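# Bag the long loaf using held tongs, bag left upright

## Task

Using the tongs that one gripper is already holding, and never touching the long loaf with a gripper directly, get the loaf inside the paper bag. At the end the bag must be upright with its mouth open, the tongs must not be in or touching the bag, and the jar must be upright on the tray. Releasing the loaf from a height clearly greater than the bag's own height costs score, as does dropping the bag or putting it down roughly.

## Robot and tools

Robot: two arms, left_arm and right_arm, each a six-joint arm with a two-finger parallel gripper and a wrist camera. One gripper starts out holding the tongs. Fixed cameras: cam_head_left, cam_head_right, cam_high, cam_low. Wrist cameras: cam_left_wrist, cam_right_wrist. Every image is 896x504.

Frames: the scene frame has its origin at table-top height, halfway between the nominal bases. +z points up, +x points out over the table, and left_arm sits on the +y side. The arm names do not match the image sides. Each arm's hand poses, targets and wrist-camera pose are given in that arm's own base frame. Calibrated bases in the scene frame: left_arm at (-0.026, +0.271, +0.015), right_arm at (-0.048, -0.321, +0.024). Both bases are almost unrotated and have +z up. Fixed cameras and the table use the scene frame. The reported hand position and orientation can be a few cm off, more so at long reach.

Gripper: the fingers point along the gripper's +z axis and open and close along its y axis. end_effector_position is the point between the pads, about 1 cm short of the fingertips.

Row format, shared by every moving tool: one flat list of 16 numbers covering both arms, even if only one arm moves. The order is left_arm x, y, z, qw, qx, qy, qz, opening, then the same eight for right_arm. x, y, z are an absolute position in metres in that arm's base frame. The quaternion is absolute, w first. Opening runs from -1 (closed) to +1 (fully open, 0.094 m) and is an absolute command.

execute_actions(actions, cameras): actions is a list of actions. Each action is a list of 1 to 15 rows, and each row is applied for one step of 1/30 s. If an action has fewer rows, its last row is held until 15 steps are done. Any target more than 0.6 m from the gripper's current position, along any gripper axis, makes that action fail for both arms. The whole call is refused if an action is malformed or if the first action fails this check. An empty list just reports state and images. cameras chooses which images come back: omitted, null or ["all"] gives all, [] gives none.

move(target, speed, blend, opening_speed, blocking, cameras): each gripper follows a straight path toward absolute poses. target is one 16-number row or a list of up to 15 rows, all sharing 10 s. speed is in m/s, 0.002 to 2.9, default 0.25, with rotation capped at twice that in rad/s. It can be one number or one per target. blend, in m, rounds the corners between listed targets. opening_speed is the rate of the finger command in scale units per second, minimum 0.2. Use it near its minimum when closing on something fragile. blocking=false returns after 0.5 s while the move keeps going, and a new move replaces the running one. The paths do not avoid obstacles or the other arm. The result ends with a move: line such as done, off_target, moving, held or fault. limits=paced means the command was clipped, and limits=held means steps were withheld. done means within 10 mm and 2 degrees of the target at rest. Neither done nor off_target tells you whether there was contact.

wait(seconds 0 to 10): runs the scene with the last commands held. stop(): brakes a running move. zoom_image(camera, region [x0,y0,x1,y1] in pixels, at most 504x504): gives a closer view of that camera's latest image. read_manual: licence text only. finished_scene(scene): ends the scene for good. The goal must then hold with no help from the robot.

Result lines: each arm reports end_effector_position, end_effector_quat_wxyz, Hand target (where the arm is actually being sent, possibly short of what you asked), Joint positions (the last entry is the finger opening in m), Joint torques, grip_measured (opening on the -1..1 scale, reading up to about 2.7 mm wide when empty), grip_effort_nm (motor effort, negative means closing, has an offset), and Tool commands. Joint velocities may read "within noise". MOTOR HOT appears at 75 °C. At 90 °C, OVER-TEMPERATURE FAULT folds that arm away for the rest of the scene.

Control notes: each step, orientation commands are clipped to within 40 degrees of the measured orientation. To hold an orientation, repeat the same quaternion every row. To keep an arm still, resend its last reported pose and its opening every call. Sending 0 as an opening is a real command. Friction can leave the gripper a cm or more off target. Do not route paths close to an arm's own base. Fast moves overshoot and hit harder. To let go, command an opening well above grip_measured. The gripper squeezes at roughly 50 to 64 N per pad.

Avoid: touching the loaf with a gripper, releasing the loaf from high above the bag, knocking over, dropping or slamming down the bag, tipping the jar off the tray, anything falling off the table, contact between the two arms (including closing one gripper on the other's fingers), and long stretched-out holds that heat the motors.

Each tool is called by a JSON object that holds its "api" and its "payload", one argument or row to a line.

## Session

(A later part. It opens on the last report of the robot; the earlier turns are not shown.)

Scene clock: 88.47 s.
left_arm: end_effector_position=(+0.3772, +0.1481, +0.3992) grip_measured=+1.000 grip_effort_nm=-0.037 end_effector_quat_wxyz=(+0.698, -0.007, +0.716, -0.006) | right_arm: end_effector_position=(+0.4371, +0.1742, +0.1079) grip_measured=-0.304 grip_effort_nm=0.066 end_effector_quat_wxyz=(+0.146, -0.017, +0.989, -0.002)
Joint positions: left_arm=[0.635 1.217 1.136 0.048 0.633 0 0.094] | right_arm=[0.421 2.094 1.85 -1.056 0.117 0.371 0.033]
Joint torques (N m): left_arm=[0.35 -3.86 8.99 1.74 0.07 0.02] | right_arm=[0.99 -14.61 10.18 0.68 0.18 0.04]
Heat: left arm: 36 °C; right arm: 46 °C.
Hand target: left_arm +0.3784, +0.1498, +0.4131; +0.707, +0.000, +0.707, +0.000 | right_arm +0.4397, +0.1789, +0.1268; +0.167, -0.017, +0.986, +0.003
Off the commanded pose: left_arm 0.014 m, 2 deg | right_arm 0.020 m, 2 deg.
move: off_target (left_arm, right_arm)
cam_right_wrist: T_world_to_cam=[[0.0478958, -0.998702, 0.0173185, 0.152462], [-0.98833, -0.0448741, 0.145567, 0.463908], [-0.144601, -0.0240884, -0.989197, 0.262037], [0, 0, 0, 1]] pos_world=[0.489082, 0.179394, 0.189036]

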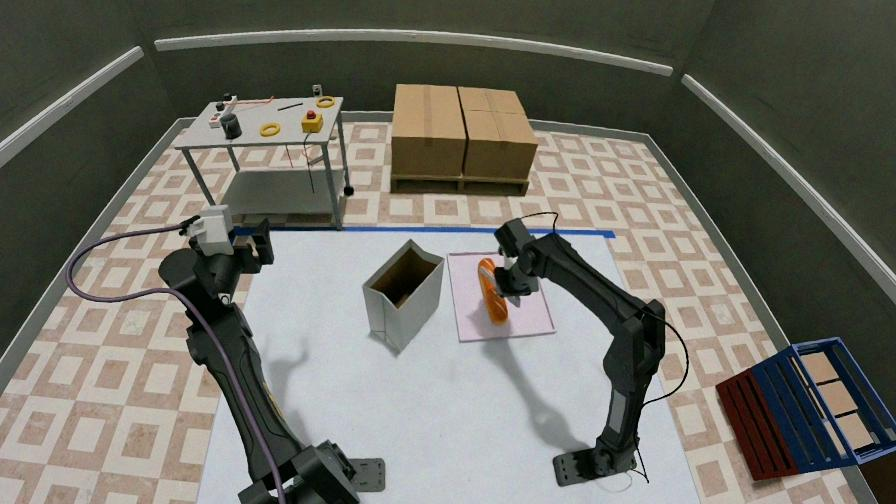

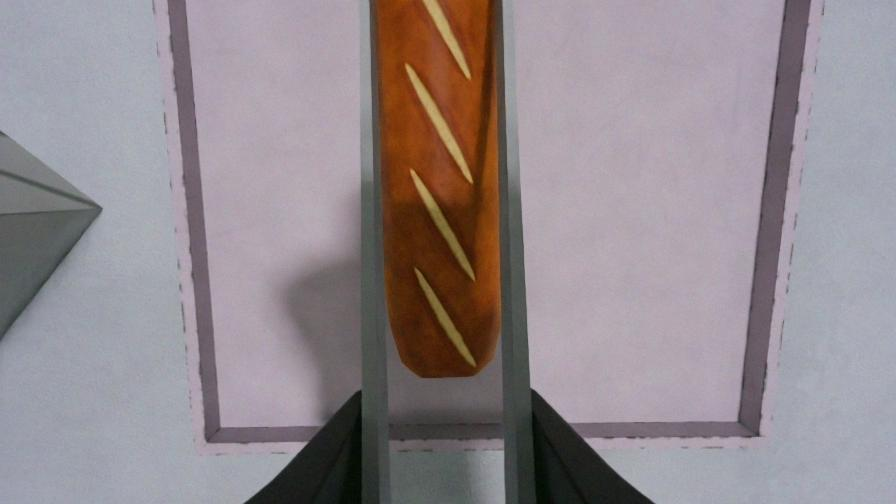

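{"api": "move", "payload": {
  "target": [
    [0.3789,0.15,0.4133,0.7071,0,0.7071,0,1,0.438,0.176,0.119,0.1669,-0.0172,0.986,0.0029,-0.3024],
    [0.3789,0.15,0.4133,0.7071,0,0.7071,0,1,0.438,0.176,0.119,0.1669,-0.0172,0.986,0.0029,-0.6]
  ],
  "speed": 0.05,
  "opening_speed": 0.2,
  "cameras": ["cam_head_left","cam_right_wrist"]
}}

{"api": "move", "payload": {
  "target": [0.3789,0.15,0.4133,0.7071,0,0.7071,0,1,0.434,0.176,0.16,0.1669,-0.0172,0.986,0.0029,-0.6],
  "speed": 0.04,
  "cameras": ["cam_head_left","cam_right_wrist"]
}}

{"api": "zoom_image", "payload": {
  "camera": "cam_head_left",
  "region": [430, 200, 580, 350]
}}

Scene clock: 98.03 s.
left_arm: end_effector_position=(+0.3772, +0.1481, +0.3992) grip_measured=+1.000 grip_effort_nm=-0.037 end_effector_quat_wxyz=(+0.698, -0.007, +0.716, -0.006) | right_arm: end_effector_position=(+0.4381, +0.1746, +0.1062) grip_measured=-0.556 grip_effort_nm=-0.950 end_effector_quat_wxyz=(+0.149, -0.017, +0.989, -0.001)
Joint positions: left_arm=[0.635 1.217 1.136 0.048 0.633 0 0.094] | right_arm=[0.421 2.094 1.842 -1.043 0.117 0.371 0.021]
Joint torques (N m): left_arm=[0.2 -3.92 8.73 1.76 0.06 0.01] | right_arm=[0.51 -15.8 6.35 0.89 0.17 0]
Heat: left arm: 37 °C; right arm: 46 °C.
Hand target: left_arm +0.3784, +0.1498, +0.4131; +0.707, +0.000, +0.707, +0.000 | right_arm +0.4380, +0.1760, +0.1189; +0.167, -0.017, +0.986, +0.003
Off the commanded pose: left_arm 0.014 m, 2 deg | right_arm 0.013 m, 2 deg.
move: off_target (left_arm, right_arm); target 2's new opening was sent with right_arm's hand 0.013 m and 2 deg from that target
cam_right_wrist: T_world_to_cam=[[0.0478358, -0.998735, 0.0155112, 0.153128], [-0.988967, -0.0451769, 0.141077, 0.466039], [-0.140198, -0.0220886, -0.989877, 0.258285], [0, 0, 0, 1]] pos_world=[0.489783, 0.179694, 0.187547]

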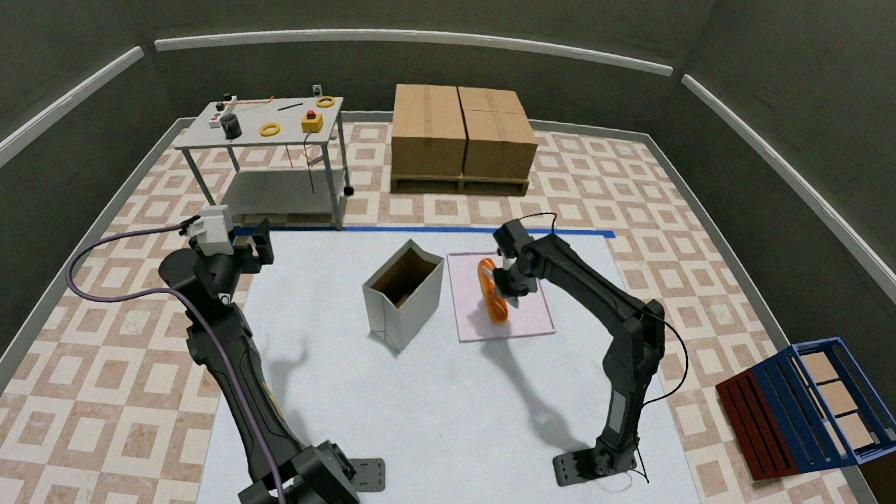

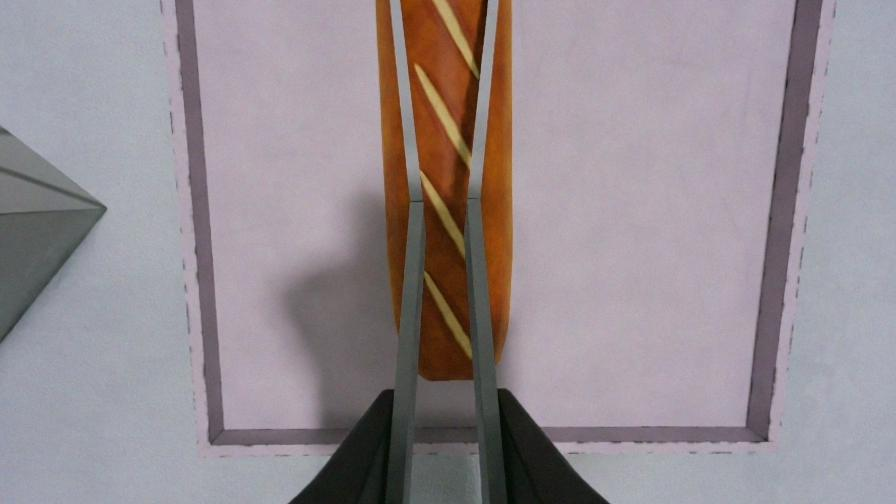

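Scene clock: 99.70 s.
left_arm: end_effector_position=(+0.3772, +0.1481, +0.3992) grip_measured=+1.000 grip_effort_nm=-0.037 end_effector_quat_wxyz=(+0.698, -0.007, +0.716, -0.006) | right_arm: end_effector_position=(+0.4316, +0.1715, +0.1387) grip_measured=-0.575 grip_effort_nm=-1.009 end_effector_quat_wxyz=(+0.143, -0.017, +0.990, -0.005)
Joint positions: left_arm=[0.635 1.217 1.136 0.048 0.633 0 0.094] | right_arm=[0.422 2.084 1.959 -1.184 0.121 0.372 0.02]
Joint torques (N m): left_arm=[0.34 -3.79 8.73 1.73 0.07 -0.01] | right_arm=[0.85 -14.89 10.11 0.7 0.14 0.04]
Heat: left arm: 37 °C; right arm: 46 °C.
Hand target: left_arm +0.3784, +0.1498, +0.4131; +0.707, +0.000, +0.707, +0.000 | right_arm +0.4336, +0.1758, +0.1597; +0.167, -0.017, +0.986, +0.003
Off the commanded pose: left_arm 0.014 m, 2 deg | right_arm 0.022 m, 3 deg.
move: off_target (left_arm, right_arm)
cam_right_wrist: T_world_to_cam=[[0.0475711, -0.998591, 0.0235283, 0.148744], [-0.987359, -0.0434446, 0.152428, 0.4523], [-0.151191, -0.030482, -0.988034, 0.295489], [0, 0, 0, 1]] pos_world=[0.484182, 0.177192, 0.21951]

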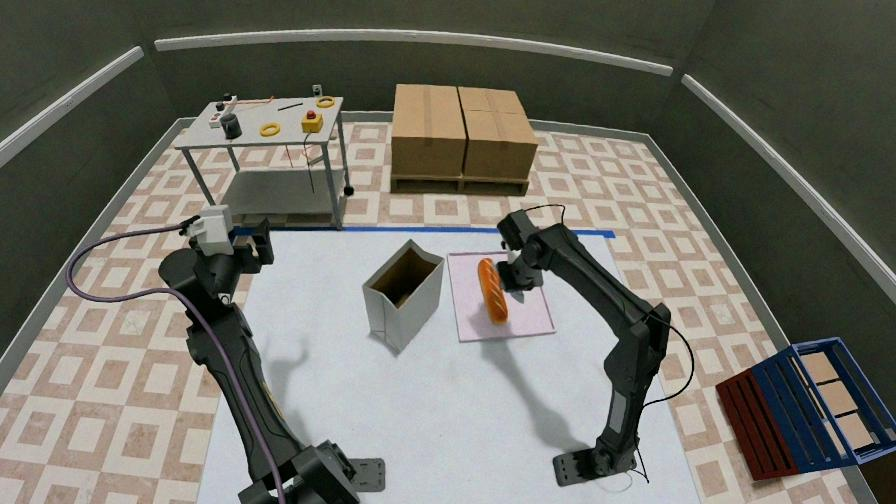

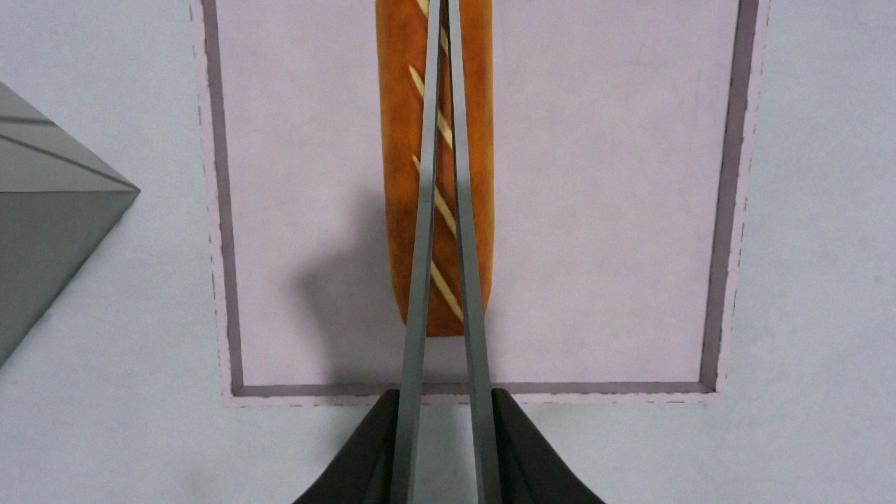

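Scaled by 3.360.

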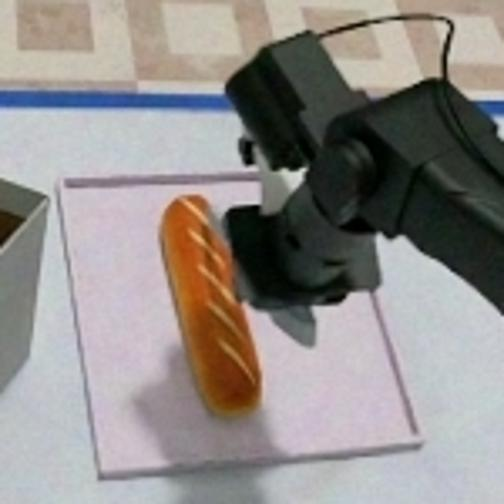

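{"api": "move", "payload": {
  "target": [
    [0.3789,0.15,0.4133,0.7071,0,0.7071,0,1,0.434,0.176,0.165,0.1669,-0.0172,0.986,0.0029,-0.3024],
    [0.3789,0.15,0.4133,0.7071,0,0.7071,0,1,0.435,0.177,0.100,0.1669,-0.0172,0.986,0.0029,-0.3024]
  ],
  "speed": 0.08,
  "cameras": ["cam_head_left","cam_head_right","cam_right_wrist"]
}}

{"api": "zoom_image", "payload": {
  "camera": "cam_head_left",
  "region": [460, 240, 540, 340]
}}

{"api": "zoom_image", "payload": {
  "camera": "cam_right_wrist",
  "region": [300, 0, 600, 200]
}}

Scene clock: 116.60 s.
left_arm: end_effector_position=(+0.3772, +0.1481, +0.3993) grip_measured=+1.000 grip_effort_nm=-0.037 end_effector_quat_wxyz=(+0.698, -0.007, +0.716, -0.006) | right_arm: end_effector_position=(+0.4319, +0.1735, +0.0876) grip_measured=-0.303 grip_effort_nm=0.042 end_effector_quat_wxyz=(+0.144, -0.018, +0.989, -0.004)
Joint positions: left_arm=[0.635 1.217 1.136 0.048 0.633 0 0.094] | right_arm=[0.426 2.084 1.756 -0.98 0.121 0.374 0.033]
Joint torques (N m): left_arm=[0.32 -3.84 8.79 1.78 0.05 0.06] | right_arm=[0.62 -15.45 6.34 1.01 0.15 0.04]
Heat: left arm: 37 °C; right arm: 45 °C.
Hand target: left_arm +0.3784, +0.1498, +0.4132; +0.707, +0.000, +0.707, +0.000 | right_arm +0.4349, +0.1770, +0.1001; +0.166, -0.017, +0.986, +0.003
Off the commanded pose: left_arm 0.014 m, 2 deg | right_arm 0.013 m, 3 deg.
move: off_target (left_arm, right_arm)
cam_right_wrist: T_world_to_cam=[[0.0495202, -0.998518, 0.0225789, 0.151245], [-0.987431, -0.0455481, 0.151343, 0.460869], [-0.150091, -0.0297896, -0.988223, 0.244458], [0, 0, 0, 1]] pos_world=[0.484278, 0.179295, 0.168414]

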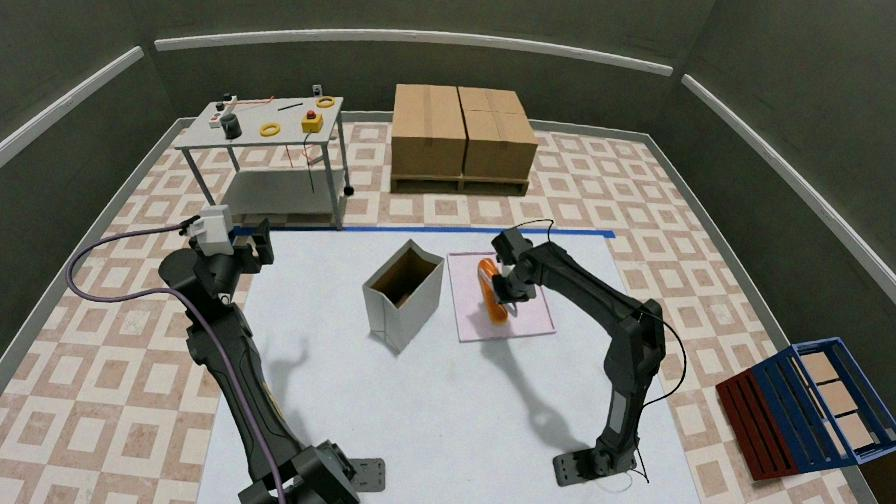

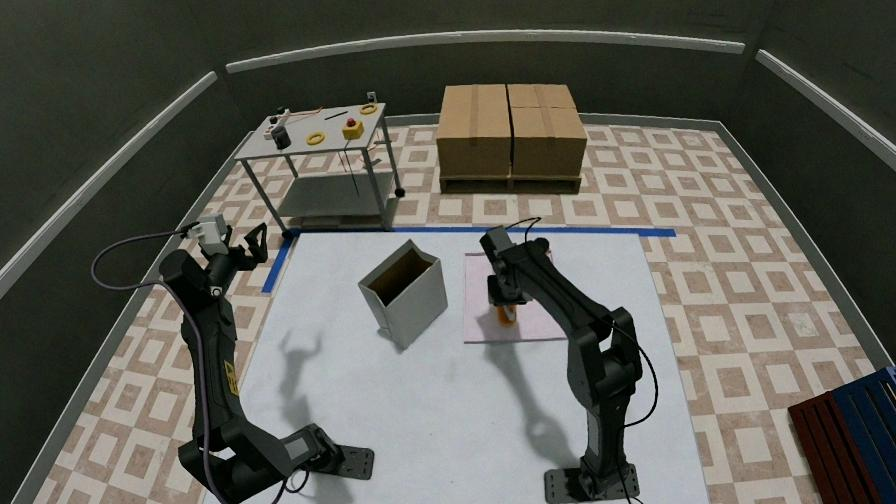

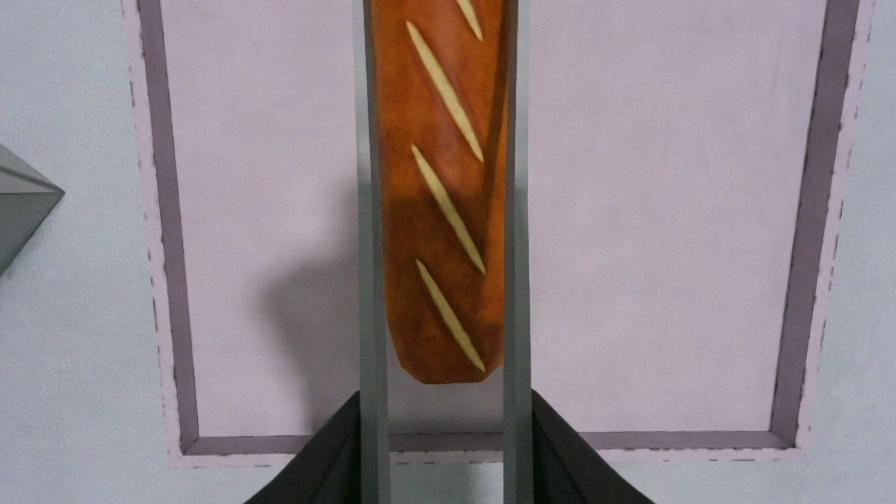

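Scaled by 5.040.

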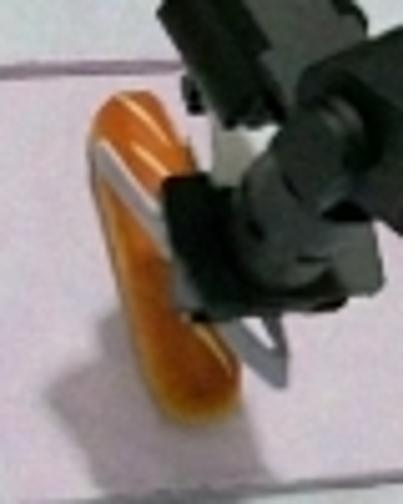

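Scaled by 1.680.

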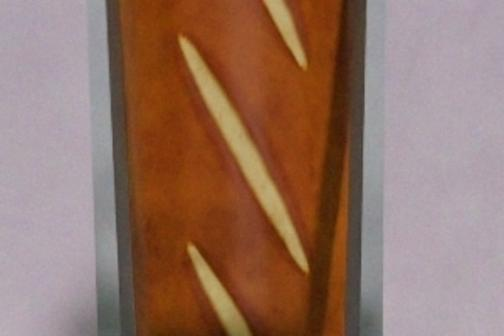

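{"api": "move", "payload": {
  "target": [0.3789,0.15,0.4133,0.7071,0,0.7071,0,1,0.435,0.177,0.100,0.1669,-0.0172,0.986,0.0029,-0.62],
  "opening_speed": 0.2,
  "cameras": ["cam_right_wrist"]
}}

{"api": "move", "payload": {
  "target": [0.3789,0.15,0.4133,0.7071,0,0.7071,0,1,0.431,0.177,0.145,0.1669,-0.0172,0.986,0.0029,-0.62],
  "speed": 0.04,
  "cameras": ["cam_head_left","cam_right_wrist"]
}}

{"api": "zoom_image", "payload": {
  "camera": "cam_head_left",
  "region": [430, 200, 580, 350]
}}

Scene clock: 124.70 s.
left_arm: end_effector_position=(+0.3772, +0.1481, +0.3993) grip_measured=+1.000 grip_effort_nm=-0.037 end_effector_quat_wxyz=(+0.698, -0.007, +0.716, -0.006) | right_arm: end_effector_position=(+0.4324, +0.1738, +0.0878) grip_measured=-0.542 grip_effort_nm=-0.969 end_effector_quat_wxyz=(+0.145, -0.018, +0.989, -0.004)
Joint positions: left_arm=[0.635 1.217 1.136 0.048 0.633 0 0.094] | right_arm=[0.426 2.084 1.756 -0.977 0.121 0.374 0.022]
Joint torques (N m): left_arm=[0.13 -3.96 8.9 1.79 0.08 0.03] | right_arm=[0.61 -15.45 6.34 0.98 0.15 0.03]
Heat: left arm: 37 °C; right arm: 45 °C.
Hand target: left_arm +0.3784, +0.1498, +0.4132; +0.707, +0.000, +0.707, +0.000 | right_arm +0.4349, +0.1770, +0.1000; +0.166, -0.017, +0.986, +0.003
Off the commanded pose: left_arm 0.014 m, 2 deg | right_arm 0.013 m, 3 deg.
move: off_target (left_arm, right_arm)
cam_right_wrist: T_world_to_cam=[[0.0490802, -0.998565, 0.021443, 0.151731], [-0.987815, -0.0453549, 0.148877, 0.461791], [-0.147691, -0.0284886, -0.988623, 0.243495], [0, 0, 0, 1]] pos_world=[0.484679, 0.179395, 0.168721]

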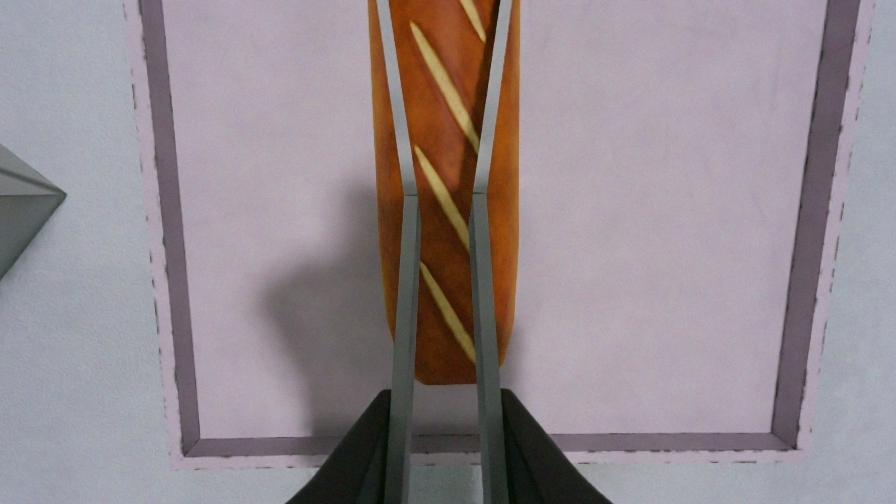

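Scene clock: 126.27 s.
left_arm: end_effector_position=(+0.3772, +0.1481, +0.3993) grip_measured=+1.000 grip_effort_nm=-0.037 end_effector_quat_wxyz=(+0.698, -0.007, +0.716, -0.006) | right_arm: end_effector_position=(+0.4253, +0.1721, +0.1137) grip_measured=-0.553 grip_effort_nm=-1.023 end_effector_quat_wxyz=(+0.130, -0.019, +0.991, -0.010)
Joint positions: left_arm=[0.635 1.217 1.136 0.048 0.633 0 0.094] | right_arm=[0.429 2.082 1.862 -1.118 0.121 0.376 0.021]
Joint torques (N m): left_arm=[0.1 -3.67 8.85 1.77 0.06 0.02] | right_arm=[0.72 -16.79 10.55 0.67 0.16 0.05]
Heat: left arm: 37 °C; right arm: 46 °C.
Hand target: left_arm +0.3784, +0.1498, +0.4132; +0.707, +0.000, +0.707, +0.000 | right_arm +0.4301, +0.1766, +0.1447; +0.167, -0.017, +0.986, +0.003
Off the commanded pose: left_arm 0.014 m, 2 deg | right_arm 0.032 m, 4 deg.
move: off_target (left_arm, right_arm)
cam_right_wrist: T_world_to_cam=[[0.0510899, -0.99816, 0.032652, 0.147645], [-0.983051, -0.0444986, 0.177852, 0.445359], [-0.176072, -0.041185, -0.983515, 0.28172], [0, 0, 0, 1]] pos_world=[0.47987, 0.178794, 0.193046]

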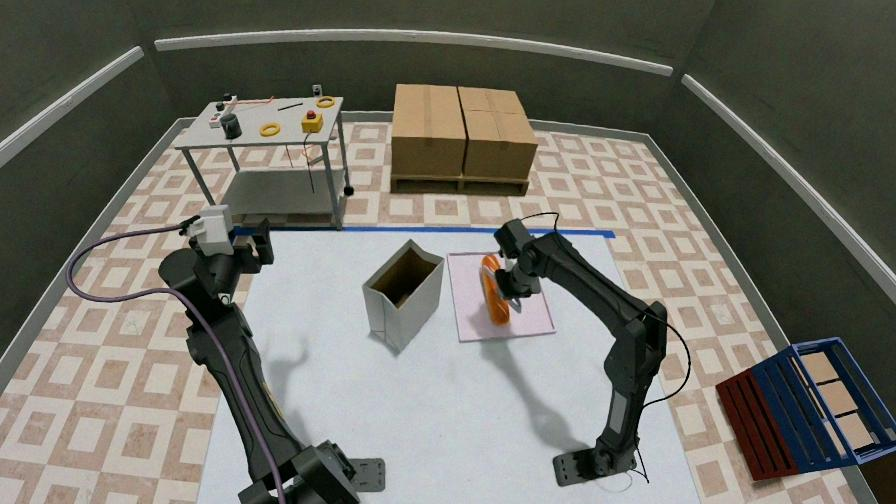

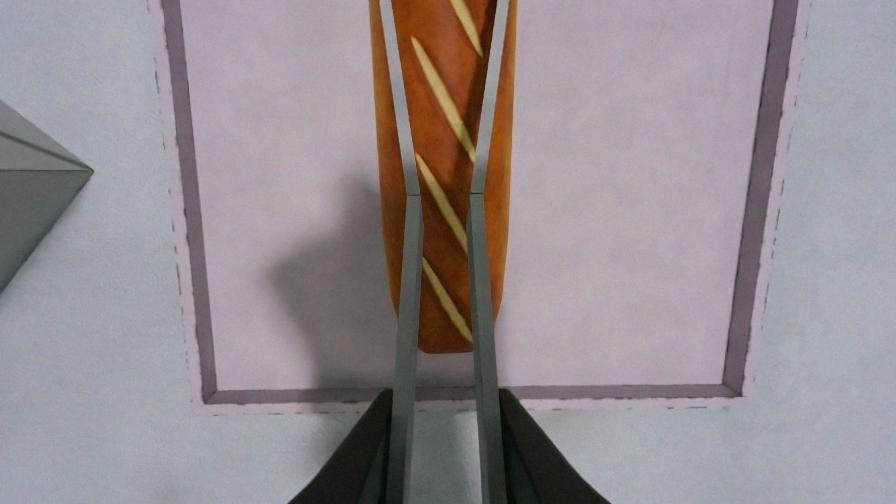

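Scaled by 3.360.

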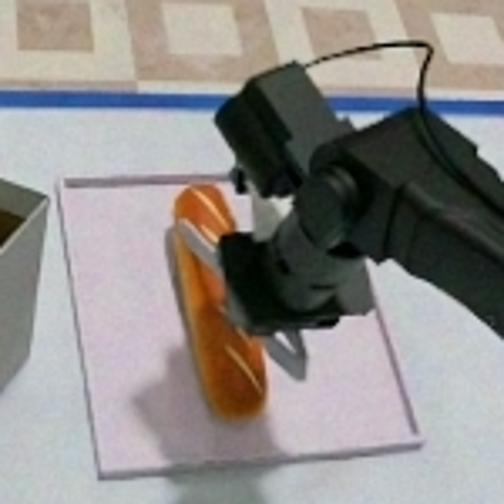

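{"api": "move", "payload": {
  "target": [
    [0.3789,0.15,0.4133,0.7071,0,0.7071,0,1,0.405,0.174,0.34,0.2546,-0.0169,0.967,0.0044,-0.62],
    [0.3789,0.15,0.4133,0.7071,0,0.7071,0,1,0.34,0.18,0.44,0.473,-0.1147,0.871,0.0623,-0.62]
  ],
  "speed": 0.09,
  "blend": 0.03
}}

Scene clock: 144.37 s.
left_arm: end_effector_position=(+0.3772, +0.1481, +0.3993) grip_measured=+1.000 grip_effort_nm=-0.042 end_effector_quat_wxyz=(+0.698, -0.007, +0.716, -0.006) | right_arm: end_effector_position=(+0.3435, +0.1828, +0.4290) grip_measured=-0.592 grip_effort_nm=-1.018 end_effector_quat_wxyz=(+0.454, -0.117, +0.881, +0.062)
Joint positions: left_arm=[0.635 1.217 1.136 0.048 0.633 0 0.094] | right_arm=[0.614 1.609 2.235 -1.273 0.281 0.209 0.019]
Joint torques (N m): left_arm=[0.32 -3.9 8.79 1.79 0.1 0] | right_arm=[0.7 -8.35 4.92 1.87 0.32 -0.07]
Heat: left arm: 38 °C; right arm: 50 °C.
Hand target: left_arm +0.3784, +0.1498, +0.4132; +0.707, +0.000, +0.707, +0.000 | right_arm +0.3399, +0.1799, +0.4398; +0.472, -0.115, +0.872, +0.062
Off the commanded pose: left_arm 0.014 m, 2 deg | right_arm 0.012 m, 2 deg.
move: off_target (left_arm, right_arm)
cam_left_wrist: T_world_to_cam=[[0.0353731, -0.999321, 0.0102926, 0.136361], [-0.456659, -0.0253236, -0.889281, 0.56966], [0.888938, 0.0267564, -0.457245, -0.0667648], [0, 0, 0, 1]] pos_world=[0.314667, 0.152481, 0.474656]
cam_right_wrist: T_world_to_cam=[[0.268564, -0.963156, 0.0142798, 0.079128], [-0.837374, -0.240767, -0.490751, 0.581964], [0.476108, 0.119841, -0.871183, 0.276215], [0, 0, 0, 1]] pos_world=[0.334562, 0.183228, 0.525104]

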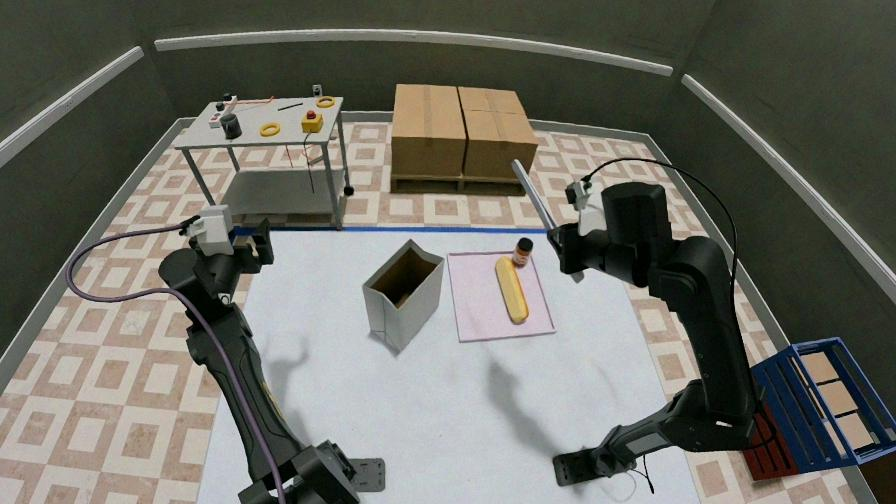

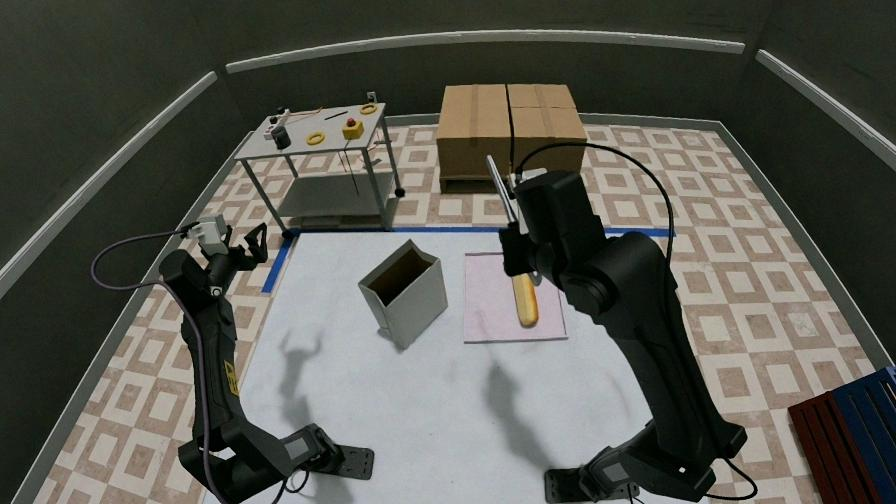

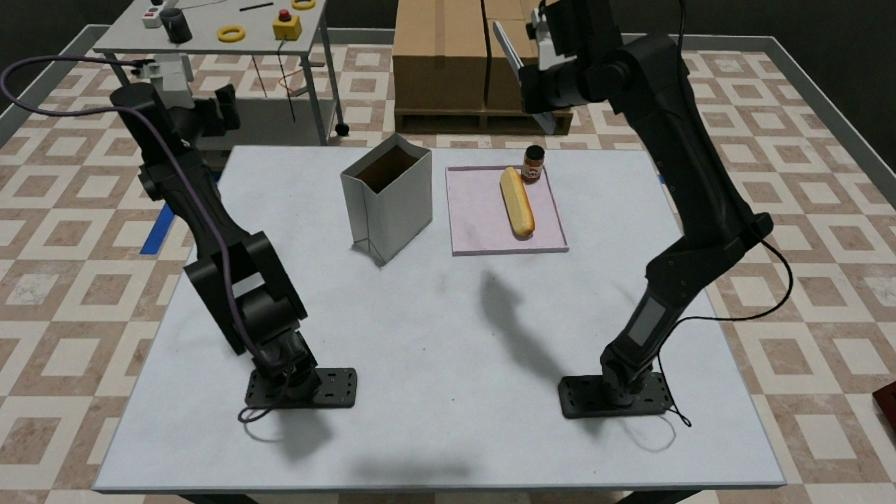

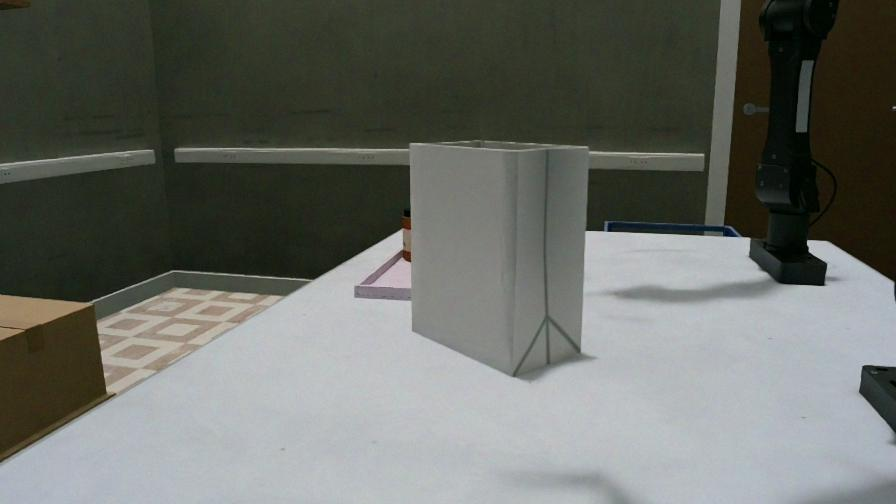

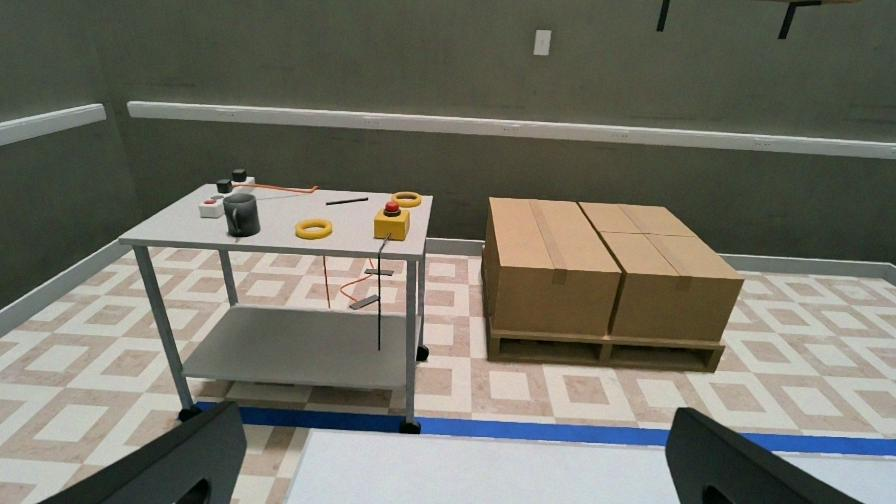

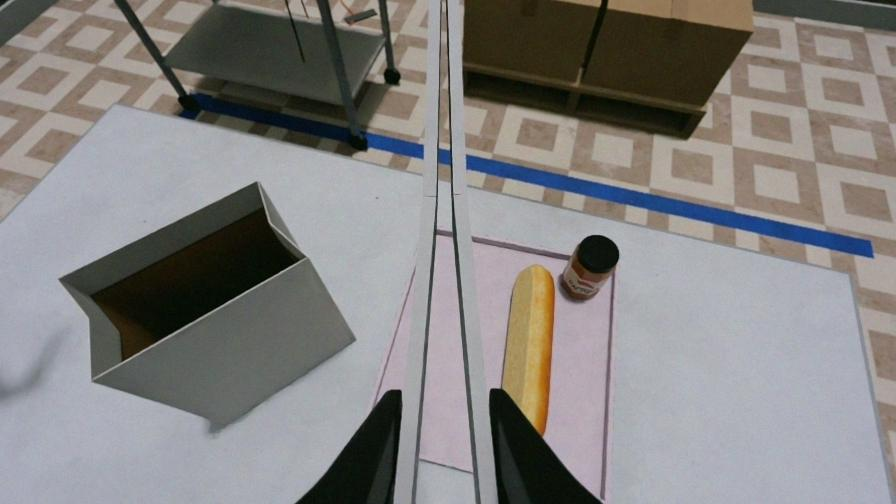

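{"api": "move", "payload": {
  "target": [
    [0.3789,0.15,0.4133,0.7071,0,0.7071,0,1,0.40,0.114,0.28,0.1667,-0.043,0.985,0.0073,-0.3024],
    [0.3789,0.15,0.4133,0.7071,0,0.7071,0,1,0.434,0.112,0.175,0.1667,-0.043,0.985,0.0073,-0.3024]
  ],
  "blend": 0.03,
  "cameras": ["cam_head_left","cam_head_right","cam_right_wrist"]
}}

{"api": "zoom_image", "payload": {
  "camera": "cam_head_left",
  "region": [430, 200, 580, 350]
}}

{"api": "zoom_image", "payload": {
  "camera": "cam_low",
  "region": [350, 180, 500, 320]
}}

Scene clock: 176.07 s.
left_arm: end_effector_position=(+0.3772, +0.1481, +0.3993) grip_measured=+1.000 grip_effort_nm=-0.037 end_effector_quat_wxyz=(+0.698, -0.007, +0.716, -0.006) | right_arm: end_effector_position=(+0.4298, +0.1130, +0.1821) grip_measured=-0.304 grip_effort_nm=0.081 end_effector_quat_wxyz=(+0.169, -0.043, +0.985, +0.005)
Joint positions: left_arm=[0.635 1.217 1.136 0.048 0.633 0 0.094] | right_arm=[0.282 1.945 1.913 -1.206 0.068 0.183 0.033]
Joint torques (N m): left_arm=[0.46 -4.08 8.66 1.73 0.09 0.02] | right_arm=[-0.81 -9.69 6.72 1.02 -0.02 -0.08]
Heat: left arm: 39 °C; right arm: 45 °C.
Hand target: left_arm +0.3784, +0.1498, +0.4132; +0.707, +0.000, +0.707, +0.000 | right_arm +0.4338, +0.1119, +0.1751; +0.167, -0.043, +0.985, +0.007
Off the commanded pose: left_arm 0.014 m, 2 deg | right_arm 0.008 m, 0 deg.
move: off_target (left_arm)
cam_right_wrist: T_world_to_cam=[[0.101501, -0.994738, 0.0138919, 0.067561], [-0.989993, -0.0996205, 0.0999504, 0.458423], [-0.0980406, -0.0238979, -0.994895, 0.313982], [0, 0, 0, 1]] pos_world=[0.47776, 0.120377, 0.265621]

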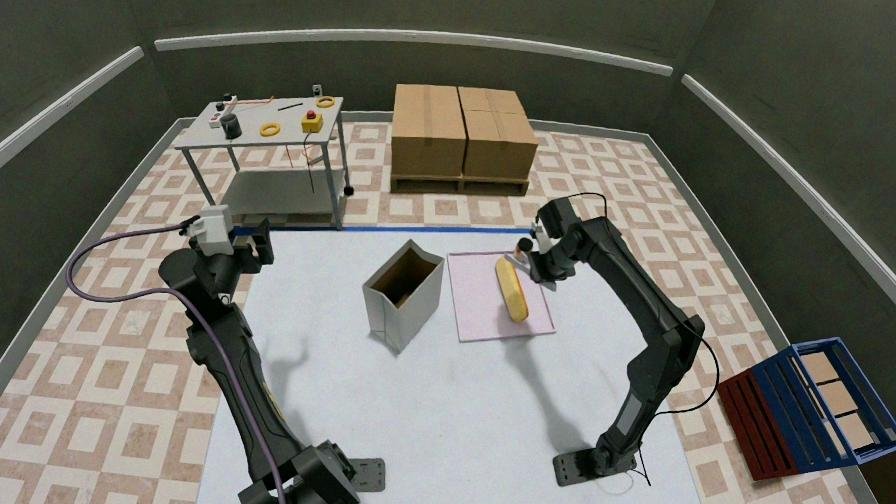

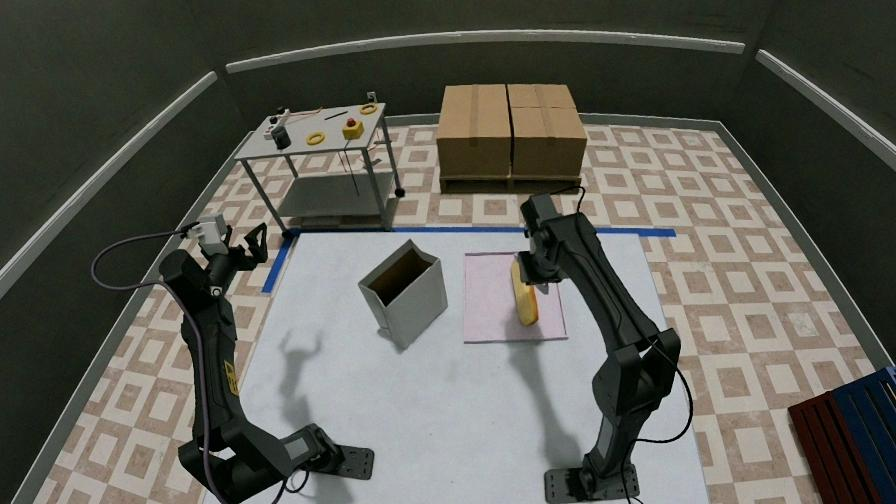

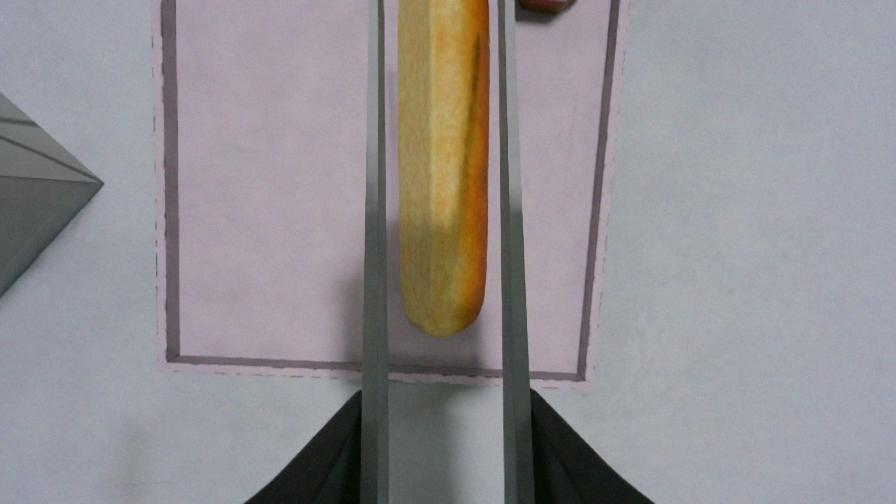

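Scaled by 3.360.

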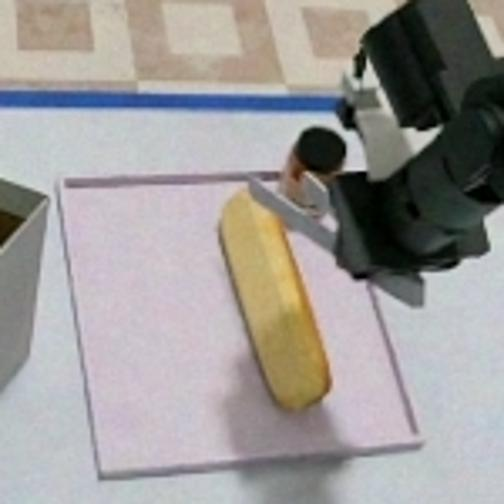

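This scene's latest camera images include none from cam_low. They are from: cam_head_left, cam_head_right, cam_right_wrist. cam_low's image comes with the result of a call that names it in "cameras".

{"api": "move", "payload": {
  "target": [0.3789,0.15,0.4133,0.7071,0,0.7071,0,1,0.426,0.113,0.103,0.1667,-0.043,0.985,0.0073,-0.3024],
  "speed": 0.08,
  "cameras": ["cam_head_left","cam_head_right","cam_right_wrist"]
}}

{"api": "zoom_image", "payload": {
  "camera": "cam_head_left",
  "region": [430, 200, 580, 350]
}}

Scene clock: 188.23 s.
left_arm: end_effector_position=(+0.3772, +0.1481, +0.3993) grip_measured=+1.000 grip_effort_nm=-0.042 end_effector_quat_wxyz=(+0.698, -0.007, +0.716, -0.006) | right_arm: end_effector_position=(+0.4228, +0.1110, +0.0941) grip_measured=-0.303 grip_effort_nm=0.046 end_effector_quat_wxyz=(+0.147, -0.044, +0.988, +0.000)
Joint positions: left_arm=[0.635 1.217 1.136 0.048 0.633 0 0.094] | right_arm=[0.282 1.945 1.576 -0.914 0.068 0.183 0.033]
Joint torques (N m): left_arm=[0.36 -3.9 8.66 1.78 0.12 0.08] | right_arm=[0.01 -13.55 6.43 1.06 0 0.02]
Heat: left arm: 39 °C; right arm: 45 °C.
Hand target: left_arm +0.3784, +0.1498, +0.4132; +0.707, +0.000, +0.707, +0.000 | right_arm +0.4259, +0.1129, +0.1031; +0.166, -0.043, +0.985, +0.007
Off the commanded pose: left_arm 0.014 m, 2 deg | right_arm 0.010 m, 2 deg.
move: off_target (left_arm)
cam_right_wrist: T_world_to_cam=[[0.102721, -0.994475, 0.0216394, 0.0662964], [-0.984663, -0.0985749, 0.14395, 0.453618], [-0.141022, -0.0360942, -0.989348, 0.244668], [0, 0, 0, 1]] pos_world=[0.474354, 0.119476, 0.175329]

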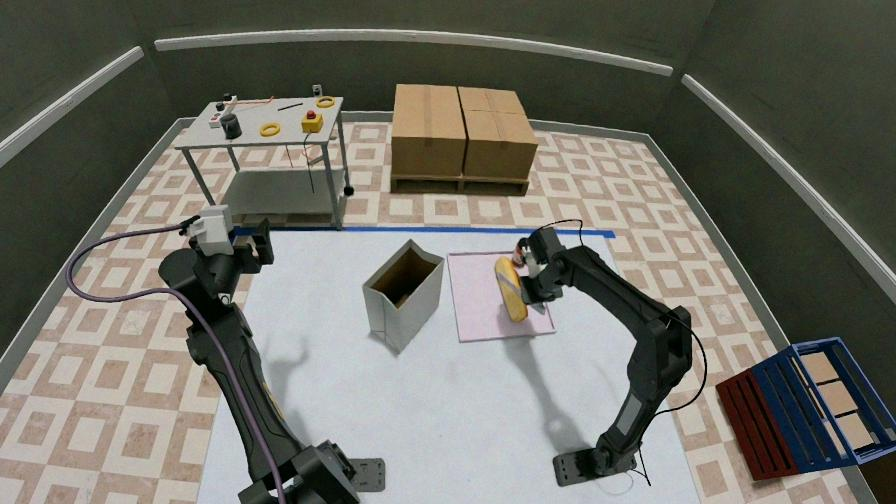

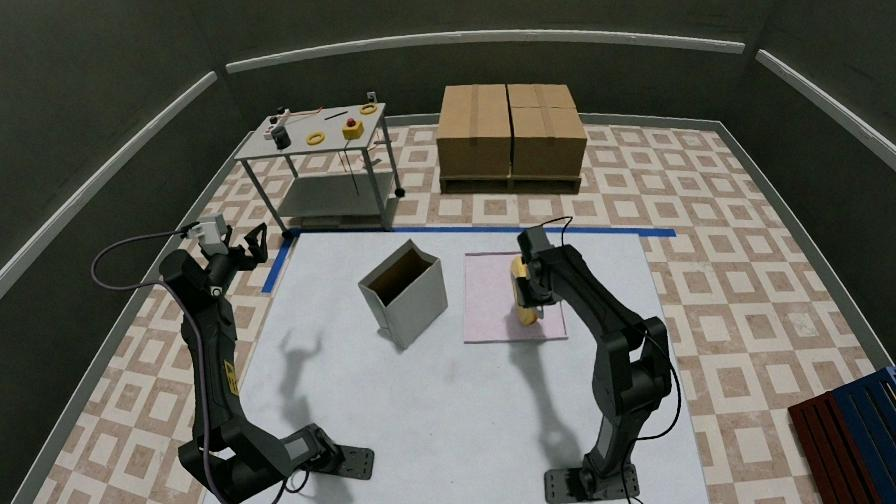

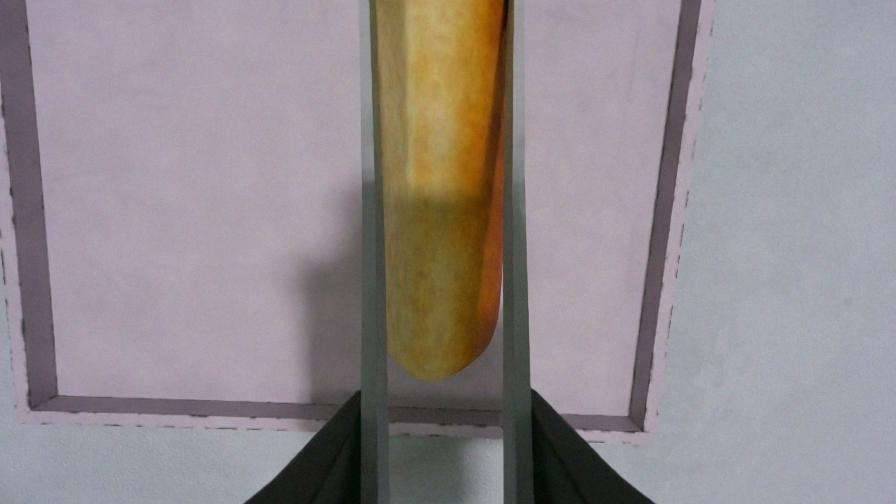

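Scaled by 3.360.

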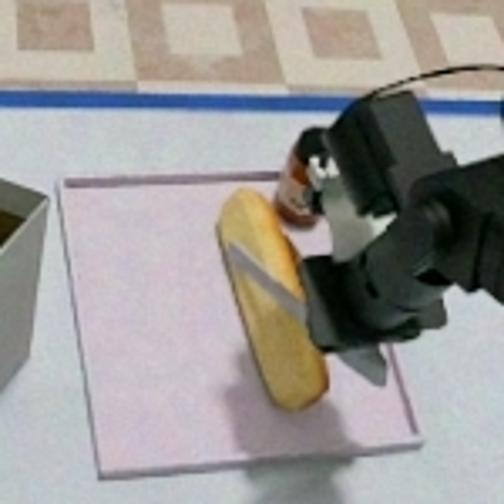

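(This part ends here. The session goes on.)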